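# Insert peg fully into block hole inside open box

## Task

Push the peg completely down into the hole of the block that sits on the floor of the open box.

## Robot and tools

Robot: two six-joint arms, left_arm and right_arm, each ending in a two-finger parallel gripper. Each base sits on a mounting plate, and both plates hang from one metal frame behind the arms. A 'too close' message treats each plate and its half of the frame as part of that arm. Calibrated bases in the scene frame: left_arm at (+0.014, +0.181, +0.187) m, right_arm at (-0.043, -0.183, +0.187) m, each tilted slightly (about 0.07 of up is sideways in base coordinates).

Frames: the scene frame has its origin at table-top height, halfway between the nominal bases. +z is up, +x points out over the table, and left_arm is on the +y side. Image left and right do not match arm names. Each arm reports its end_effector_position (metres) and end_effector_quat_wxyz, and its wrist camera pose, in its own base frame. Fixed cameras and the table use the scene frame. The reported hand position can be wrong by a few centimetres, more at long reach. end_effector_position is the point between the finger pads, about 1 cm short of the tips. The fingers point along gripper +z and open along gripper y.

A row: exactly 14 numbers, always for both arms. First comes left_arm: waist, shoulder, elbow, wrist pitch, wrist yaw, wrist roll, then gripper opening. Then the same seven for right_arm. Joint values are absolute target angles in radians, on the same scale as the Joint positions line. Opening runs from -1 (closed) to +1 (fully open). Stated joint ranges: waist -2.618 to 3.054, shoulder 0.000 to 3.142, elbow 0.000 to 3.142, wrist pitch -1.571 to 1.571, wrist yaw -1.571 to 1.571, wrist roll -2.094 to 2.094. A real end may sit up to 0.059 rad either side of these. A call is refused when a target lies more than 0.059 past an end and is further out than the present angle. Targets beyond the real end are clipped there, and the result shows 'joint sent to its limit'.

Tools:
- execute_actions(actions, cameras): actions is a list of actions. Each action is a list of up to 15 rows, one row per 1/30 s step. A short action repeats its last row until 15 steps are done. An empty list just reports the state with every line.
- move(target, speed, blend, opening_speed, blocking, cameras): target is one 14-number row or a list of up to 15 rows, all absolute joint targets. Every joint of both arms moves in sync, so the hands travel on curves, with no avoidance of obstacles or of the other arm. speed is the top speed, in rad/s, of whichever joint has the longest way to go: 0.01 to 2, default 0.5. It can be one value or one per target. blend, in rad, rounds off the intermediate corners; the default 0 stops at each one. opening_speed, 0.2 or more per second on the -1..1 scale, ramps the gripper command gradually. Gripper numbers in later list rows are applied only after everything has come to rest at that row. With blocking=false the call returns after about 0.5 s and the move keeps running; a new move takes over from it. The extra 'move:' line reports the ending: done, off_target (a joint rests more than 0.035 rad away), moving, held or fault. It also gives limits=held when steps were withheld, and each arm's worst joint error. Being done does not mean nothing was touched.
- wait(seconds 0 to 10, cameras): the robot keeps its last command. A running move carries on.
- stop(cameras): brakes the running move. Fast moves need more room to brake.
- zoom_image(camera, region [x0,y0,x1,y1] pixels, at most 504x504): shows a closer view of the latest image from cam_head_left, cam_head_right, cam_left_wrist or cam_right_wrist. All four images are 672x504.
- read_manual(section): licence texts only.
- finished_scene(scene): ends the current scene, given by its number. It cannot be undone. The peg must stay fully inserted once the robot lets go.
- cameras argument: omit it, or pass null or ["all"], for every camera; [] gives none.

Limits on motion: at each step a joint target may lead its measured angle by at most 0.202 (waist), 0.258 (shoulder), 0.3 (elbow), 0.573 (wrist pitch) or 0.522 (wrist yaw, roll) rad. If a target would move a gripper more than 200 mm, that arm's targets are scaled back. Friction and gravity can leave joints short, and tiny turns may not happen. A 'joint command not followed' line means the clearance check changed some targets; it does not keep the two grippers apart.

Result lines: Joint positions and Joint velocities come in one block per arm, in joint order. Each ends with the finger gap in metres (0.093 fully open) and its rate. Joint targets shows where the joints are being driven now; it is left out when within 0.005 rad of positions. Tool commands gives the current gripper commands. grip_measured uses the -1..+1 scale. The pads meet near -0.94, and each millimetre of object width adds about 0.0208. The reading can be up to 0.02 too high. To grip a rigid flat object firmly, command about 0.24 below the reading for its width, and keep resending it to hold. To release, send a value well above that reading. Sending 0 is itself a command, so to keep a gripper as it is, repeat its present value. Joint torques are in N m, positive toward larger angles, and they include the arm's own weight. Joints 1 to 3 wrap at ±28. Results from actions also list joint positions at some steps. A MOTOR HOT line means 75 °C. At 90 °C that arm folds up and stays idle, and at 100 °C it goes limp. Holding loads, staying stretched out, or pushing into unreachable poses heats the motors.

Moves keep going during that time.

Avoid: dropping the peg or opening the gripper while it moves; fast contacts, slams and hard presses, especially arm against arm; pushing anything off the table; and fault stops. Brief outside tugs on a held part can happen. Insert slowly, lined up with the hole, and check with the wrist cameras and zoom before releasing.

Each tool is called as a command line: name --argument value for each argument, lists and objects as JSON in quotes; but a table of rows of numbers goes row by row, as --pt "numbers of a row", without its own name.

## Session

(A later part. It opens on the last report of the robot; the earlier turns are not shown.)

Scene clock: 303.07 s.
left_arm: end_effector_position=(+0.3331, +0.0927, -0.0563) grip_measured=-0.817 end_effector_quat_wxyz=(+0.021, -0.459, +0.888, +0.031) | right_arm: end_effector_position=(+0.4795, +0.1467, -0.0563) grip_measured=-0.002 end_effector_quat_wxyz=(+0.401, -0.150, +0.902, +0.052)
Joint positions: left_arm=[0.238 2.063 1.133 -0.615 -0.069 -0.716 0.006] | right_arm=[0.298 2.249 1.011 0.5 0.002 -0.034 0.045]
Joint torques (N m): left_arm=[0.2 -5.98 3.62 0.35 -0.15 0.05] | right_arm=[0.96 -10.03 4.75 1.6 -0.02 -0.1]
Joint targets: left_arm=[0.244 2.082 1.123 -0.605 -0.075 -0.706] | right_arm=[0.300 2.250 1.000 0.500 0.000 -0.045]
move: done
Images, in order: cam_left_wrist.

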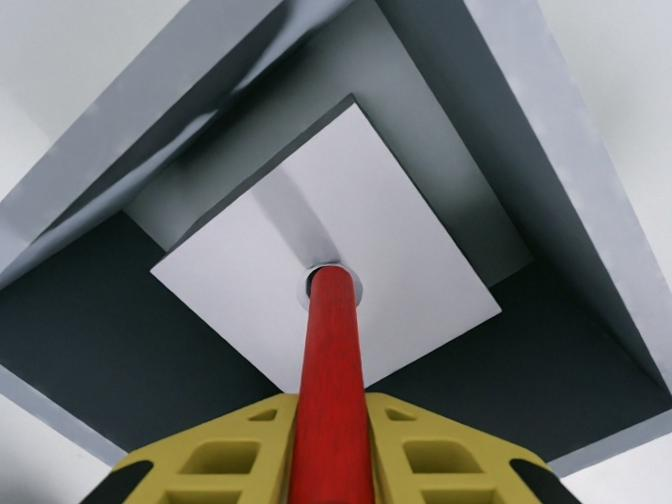

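move --target '[0.247, 2.146, 1.099, -0.517, -0.075, -0.703, -0.95, 0.3, 2.25, 1.0, 0.5, 0.0, -0.045, 0.0]' --speed 0.07 --cameras '["cam_left_wrist"]'

zoom_image --camera "cam_left_wrist" --region '[236, 250, 436, 400]'

Scene clock: 314.60 s.
left_arm: end_effector_position=(+0.3338, +0.0931, -0.0631) grip_measured=-0.817 end_effector_quat_wxyz=(+0.021, -0.458, +0.888, +0.031) | right_arm: end_effector_position=(+0.4795, +0.1467, -0.0563) grip_measured=-0.002 end_effector_quat_wxyz=(+0.401, -0.150, +0.902, +0.052)
Joint positions: left_arm=[0.238 2.082 1.129 -0.591 -0.07 -0.714 0.006] | right_arm=[0.298 2.249 1.011 0.5 0.002 -0.034 0.045]
Joint torques (N m): left_arm=[0.46 -2.28 1.84 1.14 -0.14 0.05] | right_arm=[1.1 -9.98 4.64 1.64 0 -0.09]
Joint targets: left_arm=[0.247 2.146 1.099 -0.517 -0.075 -0.703] | right_arm=[0.300 2.250 1.000 0.500 0.000 -0.045]
move: off_target (left_arm); left_arm: the wrist pitch is farthest, 0.074 rad from its target
Images, in order: cam_left_wrist.

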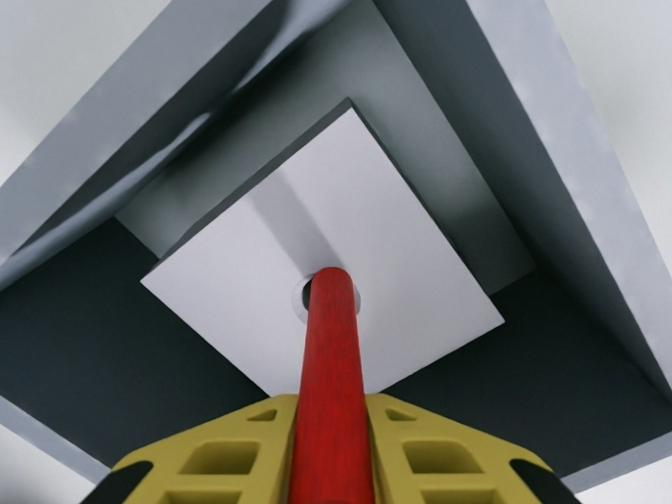

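Scaled by 2.520.

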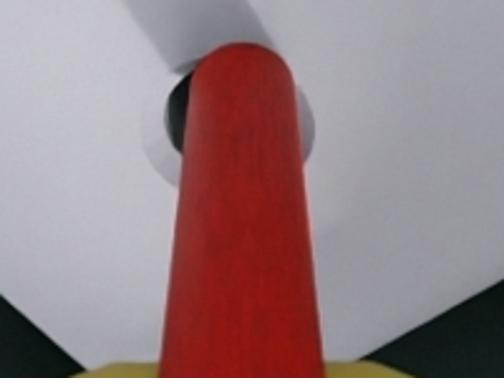

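move --pt "0.244 1.97 1.10 -0.68 -0.075 -0.706 -0.95 0.3 2.25 1.0 0.5 0.0 -0.045 0.0" --pt "0.244 2.068 1.104 -0.598 -0.075 -0.706 -0.95 0.3 2.25 1.0 0.5 0.0 -0.045 0.0" --speed 0.12 --cameras '["cam_left_wrist"]'

zoom_image --camera "cam_left_wrist" --region '[236, 220, 436, 370]'

zoom_image --camera "cam_head_right" --region '[180, 230, 290, 350]'

Scene clock: 326.53 s.
left_arm: end_effector_position=(+0.3274, +0.0915, -0.0569) grip_measured=-0.818 end_effector_quat_wxyz=(+0.019, -0.458, +0.888, +0.032) | right_arm: end_effector_position=(+0.4795, +0.1467, -0.0563) grip_measured=-0.002 end_effector_quat_wxyz=(+0.401, -0.150, +0.902, +0.052)
Joint positions: left_arm=[0.238 2.05 1.108 -0.607 -0.07 -0.713 0.006] | right_arm=[0.298 2.249 1.011 0.5 0.002 -0.034 0.045]
Joint torques (N m): left_arm=[0.23 -5.94 4.03 0.37 -0.14 0.01] | right_arm=[1.01 -10 4.71 1.62 0.01 -0.08]
Joint targets: left_arm=[0.244 2.068 1.104 -0.598 -0.075 -0.706] | right_arm=[0.300 2.250 1.000 0.500 0.000 -0.045]
move: done
Images, in order: cam_left_wrist.

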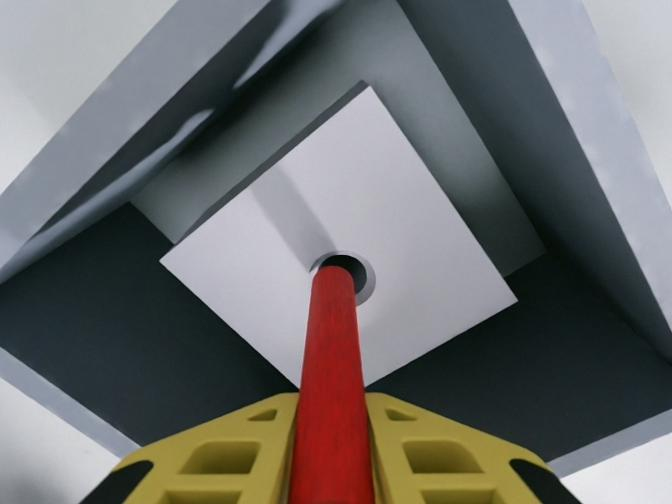

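Scaled by 2.520.

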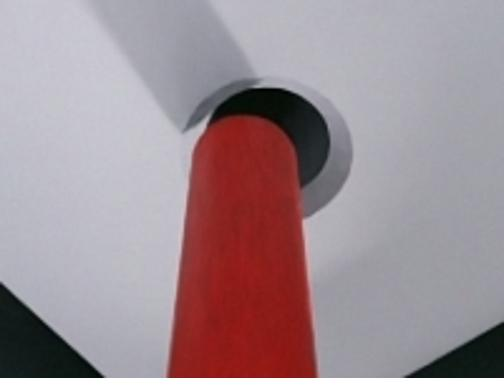

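This scene's latest camera images include none from cam_head_right. They are from: cam_left_wrist. cam_head_right's image comes with the result of a call that names it in "cameras".

move --pt "0.223 2.072 1.114 -0.600 -0.075 -0.731 -0.95 0.3 2.25 1.0 0.5 0.0 -0.045 0.0" --pt "0.223 2.103 1.095 -0.558 -0.075 -0.731 -0.95 0.3 2.25 1.0 0.5 0.0 -0.045 0.0" --speed 0.07 --cameras '["cam_left_wrist"]'

zoom_image --camera "cam_left_wrist" --region '[236, 220, 436, 370]'

Scene clock: 340.27 s.
left_arm: end_effector_position=(+0.3305, +0.0896, -0.0676) grip_measured=-0.818 end_effector_quat_wxyz=(+0.020, -0.458, +0.888, +0.031) | right_arm: end_effector_position=(+0.4795, +0.1467, -0.0563) grip_measured=-0.002 end_effector_quat_wxyz=(+0.401, -0.150, +0.902, +0.052)
Joint positions: left_arm=[0.23 2.084 1.108 -0.572 -0.07 -0.722 0.006] | right_arm=[0.298 2.249 1.011 0.5 0.002 -0.034 0.045]
Joint torques (N m): left_arm=[-0.81 -5.93 3.17 0.44 -0.14 -0.14] | right_arm=[1.07 -10 4.79 1.6 -0.06 -0.1]
Joint targets: left_arm=[0.223 2.103 1.095 -0.558 -0.075 -0.731] | right_arm=[0.300 2.250 1.000 0.500 0.000 -0.045]
move: done
Images, in order: cam_left_wrist.

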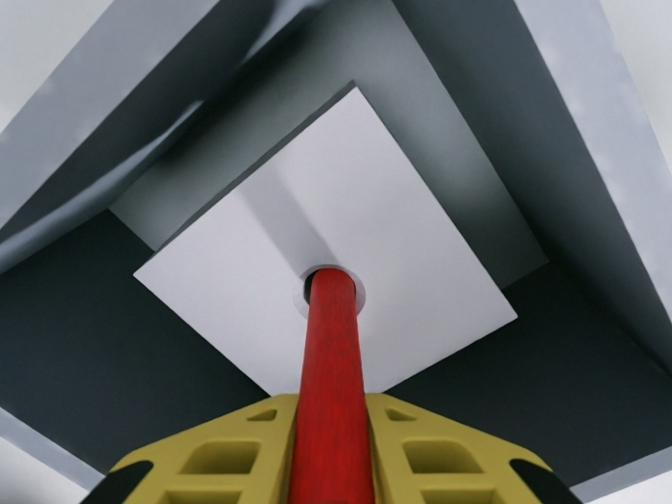

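Scaled by 2.520.

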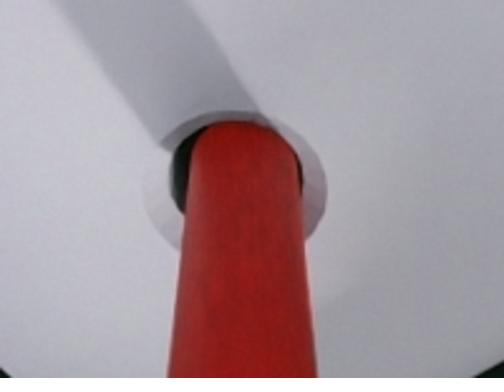

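move --pt "0.223 2.103 1.083 -0.546 -0.075 -0.731 -0.95 0.3 2.25 1.0 0.5 0.0 -0.045 0.0" --pt "0.223 2.123 1.075 -0.518 -0.075 -0.731 -0.95 0.3 2.25 1.0 0.5 0.0 -0.045 0.0" --speed 0.07 --cameras '["cam_left_wrist"]'

zoom_image --camera "cam_left_wrist" --region '[236, 220, 436, 370]'

Scene clock: 349.33 s.
left_arm: end_effector_position=(+0.3280, +0.0890, -0.0781) grip_measured=-0.818 end_effector_quat_wxyz=(+0.020, -0.458, +0.888, +0.031) | right_arm: end_effector_position=(+0.4795, +0.1467, -0.0563) grip_measured=-0.002 end_effector_quat_wxyz=(+0.401, -0.150, +0.902, +0.052)
Joint positions: left_arm=[0.23 2.104 1.085 -0.528 -0.07 -0.722 0.006] | right_arm=[0.298 2.249 1.011 0.5 0.002 -0.034 0.045]
Joint torques (N m): left_arm=[-0.79 -5.94 3.28 0.37 -0.14 -0.14] | right_arm=[0.91 -9.92 4.81 1.64 -0.04 -0.06]
Joint targets: left_arm=[0.223 2.123 1.075 -0.518 -0.075 -0.731] | right_arm=[0.300 2.250 1.000 0.500 0.000 -0.045]
move: done
Images, in order: cam_left_wrist.

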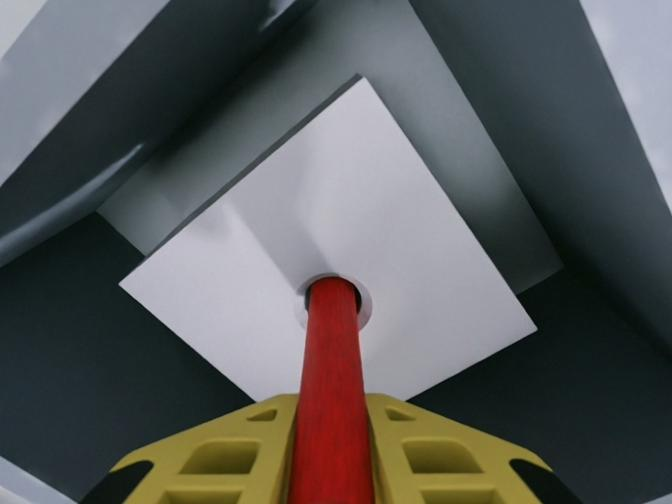

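Scaled by 2.520.

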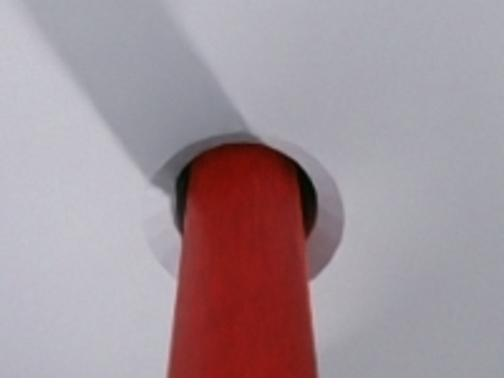

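move --target '[0.223, 2.194, 1.058, -0.430, -0.075, -0.731, -0.95, 0.3, 2.25, 1.0, 0.5, 0.0, -0.045, 0.0]' --speed 0.08 --cameras '["cam_left_wrist"]'

zoom_image --camera "cam_left_wrist" --region '[236, 250, 436, 400]'

Scene clock: 357.73 s.
left_arm: end_effector_position=(+0.3280, +0.0893, -0.1030) grip_measured=-0.818 end_effector_quat_wxyz=(+0.022, -0.458, +0.888, +0.032) | right_arm: end_effector_position=(+0.4795, +0.1467, -0.0563) grip_measured=-0.002 end_effector_quat_wxyz=(+0.401, -0.150, +0.902, +0.052)
Joint positions: left_arm=[0.23 2.174 1.068 -0.438 -0.072 -0.722 0.006] | right_arm=[0.298 2.249 1.011 0.5 0.002 -0.034 0.045]
Joint torques (N m): left_arm=[-0.91 -6 2.82 0.38 -0.09 -0.14] | right_arm=[1.05 -9.94 4.77 1.61 -0.03 -0.08]
Joint targets: left_arm=[0.223 2.194 1.058 -0.430 -0.075 -0.731] | right_arm=[0.300 2.250 1.000 0.500 0.000 -0.045]
move: done
Images, in order: cam_left_wrist.

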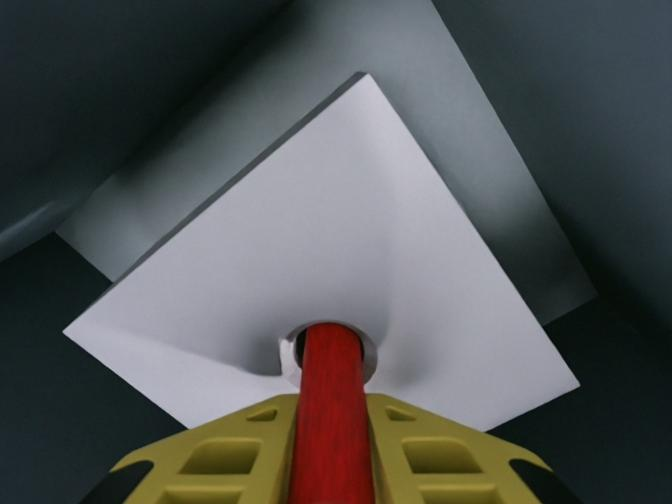

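Scaled by 2.520.

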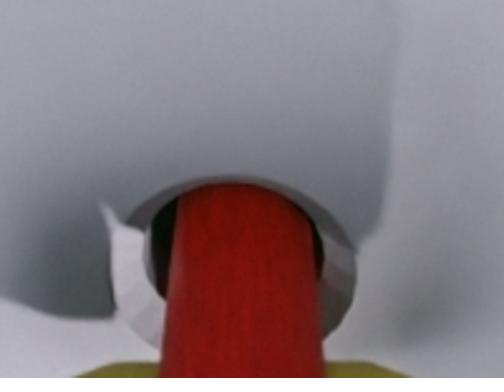

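move --target '[0.223, 2.234, 1.053, -0.381, -0.075, -0.731, -0.95, 0.3, 2.25, 1.0, 0.5, 0.0, -0.045, 0.0]' --speed 0.06 --cameras '["cam_left_wrist"]'

zoom_image --camera "cam_left_wrist" --region '[236, 300, 436, 450]'

Scene clock: 363.80 s.
left_arm: end_effector_position=(+0.3286, +0.0895, -0.1108) grip_measured=-0.818 end_effector_quat_wxyz=(+0.022, -0.458, +0.888, +0.032) | right_arm: end_effector_position=(+0.4795, +0.1467, -0.0563) grip_measured=-0.002 end_effector_quat_wxyz=(+0.401, -0.150, +0.902, +0.052)
Joint positions: left_arm=[0.23 2.199 1.068 -0.413 -0.072 -0.722 0.006] | right_arm=[0.298 2.249 1.011 0.5 0.002 -0.034 0.045]
Joint torques (N m): left_arm=[-0.88 -4.78 2.29 0.66 -0.11 -0.14] | right_arm=[1.02 -9.94 4.77 1.63 -0.01 -0.06]
Joint targets: left_arm=[0.223 2.234 1.053 -0.381 -0.075 -0.731] | right_arm=[0.300 2.250 1.000 0.500 0.000 -0.045]
move: done
Images, in order: cam_left_wrist.

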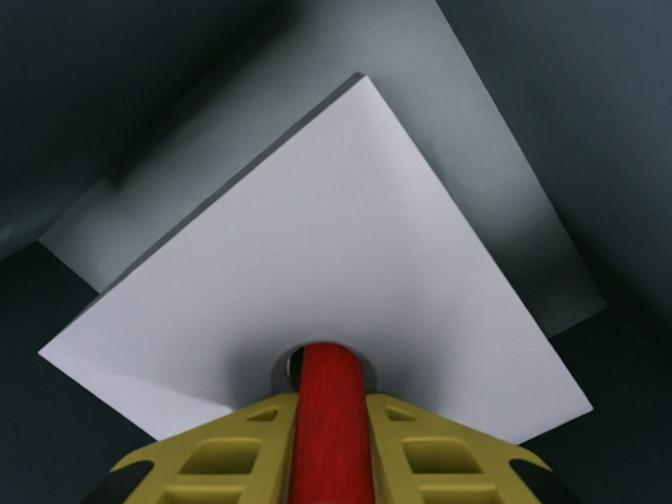

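Scaled by 2.520.

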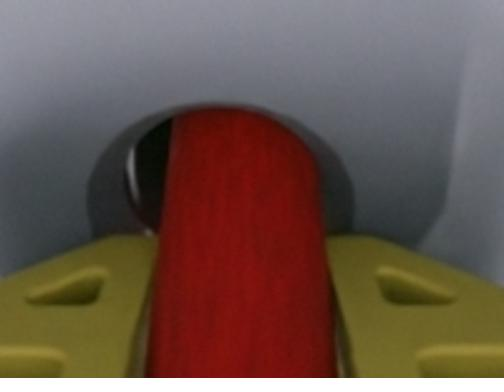

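move --pt "0.223 2.215 1.058 -0.405 -0.075 -0.731 -0.95 0.3 2.25 1.0 0.5 0.0 -0.045 0.0" --pt "0.223 2.215 1.058 -0.405 -0.075 -0.731 -0.45 0.3 2.25 1.0 0.5 0.0 -0.045 0.0" --speed 0.08 --opening_speed 0.3 --cameras '["cam_left_wrist"]'

move --pt "0.223 2.15 1.062 -0.430 -0.075 -0.731 -0.3 0.3 2.25 1.0 0.5 0.0 -0.045 0.0" --pt "0.223 2.055 1.10 -0.528 -0.075 -0.731 -0.3 0.3 2.25 1.0 0.5 0.0 -0.045 0.0" --pt "0.226 1.93 1.18 -0.75 -0.075 -0.731 -0.3 0.3 2.25 1.0 0.5 0.0 -0.045 0.0" --speed 0.15 --blend 0.03 --cameras '["cam_left_wrist","cam_head_right"]'

zoom_image --camera "cam_head_right" --region '[180, 230, 290, 350]'

Scene clock: 374.10 s.
move: done
Images, in order: cam_left_wrist.

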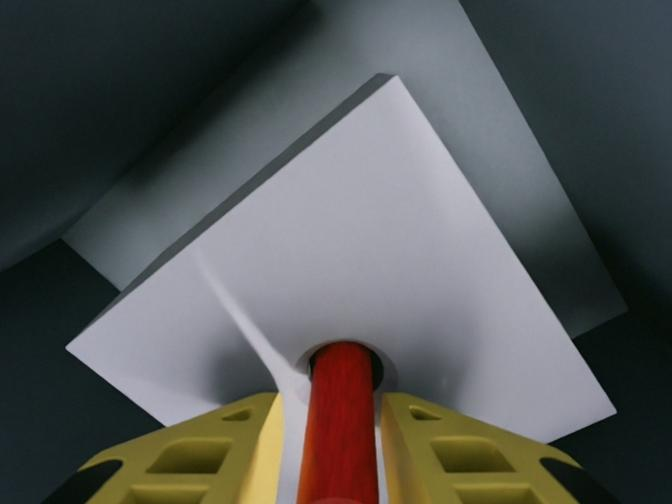

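Scene clock: 377.23 s.
left_arm: end_effector_position=(+0.3270, +0.0912, -0.0209) grip_measured=-0.302 end_effector_quat_wxyz=(+0.021, -0.458, +0.888, +0.038) | right_arm: end_effector_position=(+0.4795, +0.1467, -0.0563) grip_measured=-0.002 end_effector_quat_wxyz=(+0.401, -0.150, +0.902, +0.052)
Joint positions: left_arm=[0.23 1.967 1.156 -0.739 -0.084 -0.722 0.031] | right_arm=[0.298 2.249 1.011 0.5 0.002 -0.034 0.045]
Joint torques (N m): left_arm=[-0.66 -10.14 6.91 0.16 0.02 -0.13] | right_arm=[1.05 -9.98 4.81 1.58 -0.04 -0.05]
Joint targets: left_arm=[0.226 1.930 1.180 -0.750 -0.075 -0.731] | right_arm=[0.300 2.250 1.000 0.500 0.000 -0.045]
move: off_target (left_arm); left_arm: the shoulder is farthest, 0.037 rad from its target
Images, in order: cam_head_right, cam_left_wrist.

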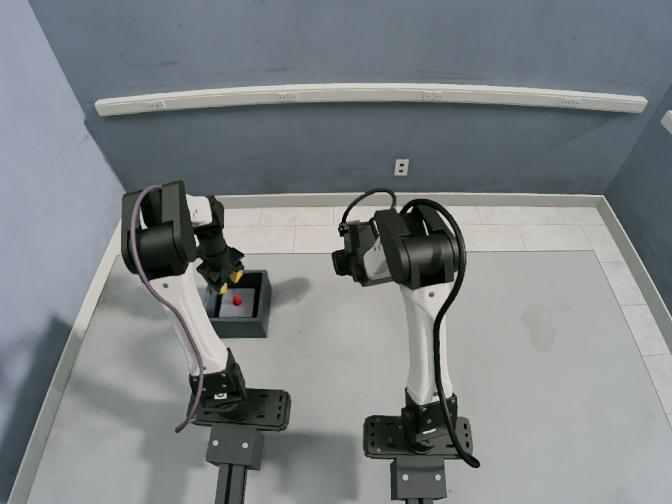

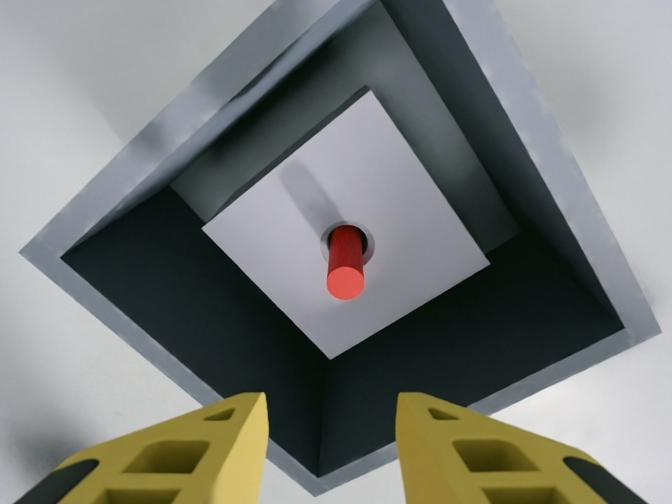

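Scaled by 4.200.

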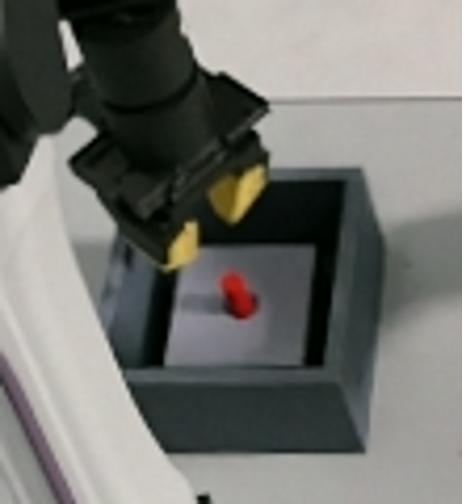

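move --pt "0.209 1.98 1.13 -0.70 -0.07 -0.745 -1 0.3 2.25 1.0 0.5 0.0 -0.045 0.0" --pt "0.209 2.07 1.085 -0.569 -0.07 -0.745 -1 0.3 2.25 1.0 0.5 0.0 -0.045 0.0" --speed 0.3 --opening_speed 2 --cameras '["cam_left_wrist"]'

Scene clock: 393.10 s.
left_arm: end_effector_position=(+0.3292, +0.0855, -0.0608) grip_measured=-0.990 end_effector_quat_wxyz=(+0.026, -0.458, +0.888, +0.034) | right_arm: end_effector_position=(+0.4795, +0.1467, -0.0563) grip_measured=-0.002 end_effector_quat_wxyz=(+0.401, -0.150, +0.902, +0.052)
Joint positions: left_arm=[0.215 2.054 1.093 -0.578 -0.079 -0.735 0] | right_arm=[0.298 2.249 1.011 0.5 0.002 -0.034 0.045]
Joint torques (N m): left_arm=[-0.77 -6.05 3.69 0.39 0.03 -0.16] | right_arm=[1.11 -9.98 4.66 1.61 -0.01 -0.11]
Joint targets: left_arm=[0.209 2.070 1.085 -0.569 -0.070 -0.745] | right_arm=[0.300 2.250 1.000 0.500 0.000 -0.045]
move: done
Images, in order: cam_left_wrist.

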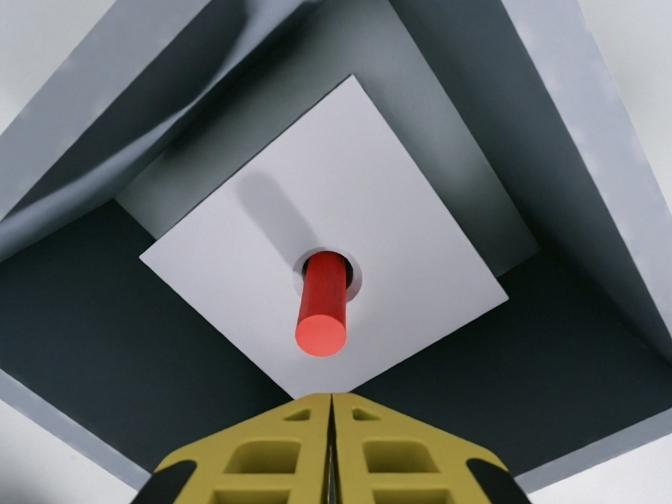

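move --target '[0.230, 2.155, 1.041, -0.442, -0.07, -0.73, -1, 0.3, 2.25, 1.0, 0.5, 0.0, -0.045, 0.0]' --speed 0.12 --cameras '["cam_left_wrist"]'

Scene clock: 399.83 s.
left_arm: end_effector_position=(+0.3319, +0.0859, -0.0811) grip_measured=-0.990 end_effector_quat_wxyz=(+0.033, -0.459, +0.887, +0.030) | right_arm: end_effector_position=(+0.4795, +0.1467, -0.0563) grip_measured=-0.002 end_effector_quat_wxyz=(+0.401, -0.150, +0.902, +0.052)
Joint positions: left_arm=[0.217 2.104 1.068 -0.485 -0.075 -0.736 0] | right_arm=[0.298 2.249 1.011 0.5 0.002 -0.034 0.045]
Joint torques (N m): left_arm=[0.79 -3.29 1.76 0.84 -0.03 -0.01] | right_arm=[1.03 -10.09 4.82 1.61 -0.04 -0.06]
Joint targets: left_arm=[0.230 2.155 1.041 -0.442 -0.070 -0.730] | right_arm=[0.300 2.250 1.000 0.500 0.000 -0.045]
move: off_target (left_arm); left_arm: the shoulder is farthest, 0.051 rad from its target
Images, in order: cam_left_wrist.

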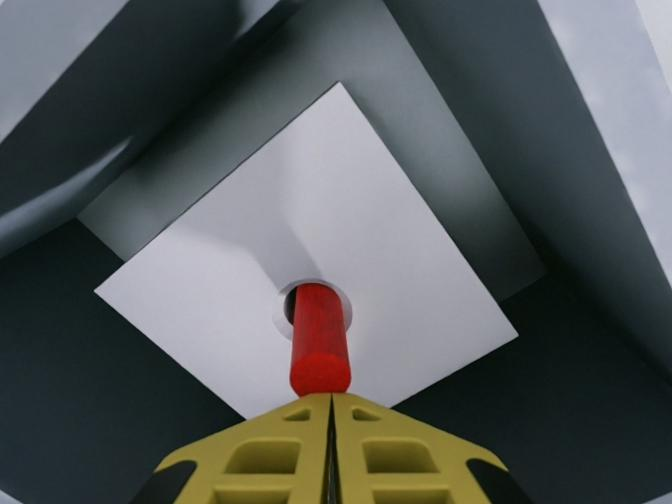

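move --target '[0.225, 1.95, 1.15, -0.70, -0.07, -0.73, -1, 0.3, 2.25, 1.0, 0.5, 0.0, -0.045, 0.0]' --speed 0.3 --cameras '["cam_left_wrist"]'

Scene clock: 404.13 s.
left_arm: end_effector_position=(+0.3280, +0.0859, -0.0315) grip_measured=-0.990 end_effector_quat_wxyz=(+0.023, -0.460, +0.887, +0.032) | right_arm: end_effector_position=(+0.4795, +0.1467, -0.0563) grip_measured=-0.002 end_effector_quat_wxyz=(+0.401, -0.150, +0.902, +0.052)
Joint positions: left_arm=[0.219 1.982 1.129 -0.689 -0.074 -0.736 0] | right_arm=[0.298 2.249 1.011 0.5 0.002 -0.034 0.045]
Joint torques (N m): left_arm=[0.17 -9.85 6.46 0.16 -0.04 0] | right_arm=[1.05 -10.06 4.75 1.62 -0.02 -0.08]
Joint targets: left_arm=[0.225 1.950 1.150 -0.700 -0.070 -0.730] | right_arm=[0.300 2.250 1.000 0.500 0.000 -0.045]
move: done
Images, in order: cam_left_wrist.

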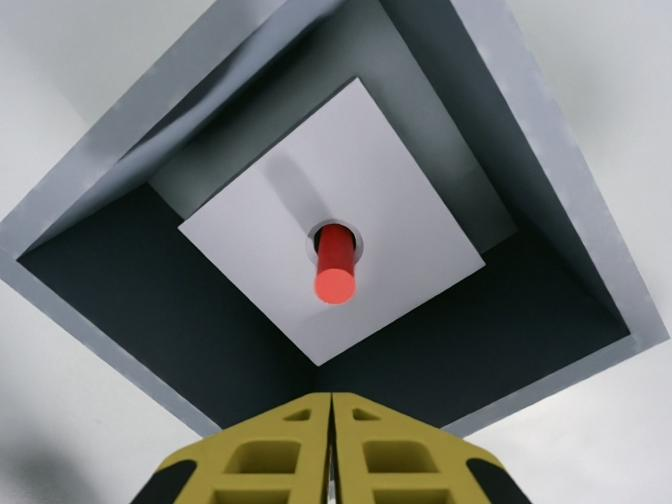

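finished_scene --scene 2

The scene is finished: the task was done.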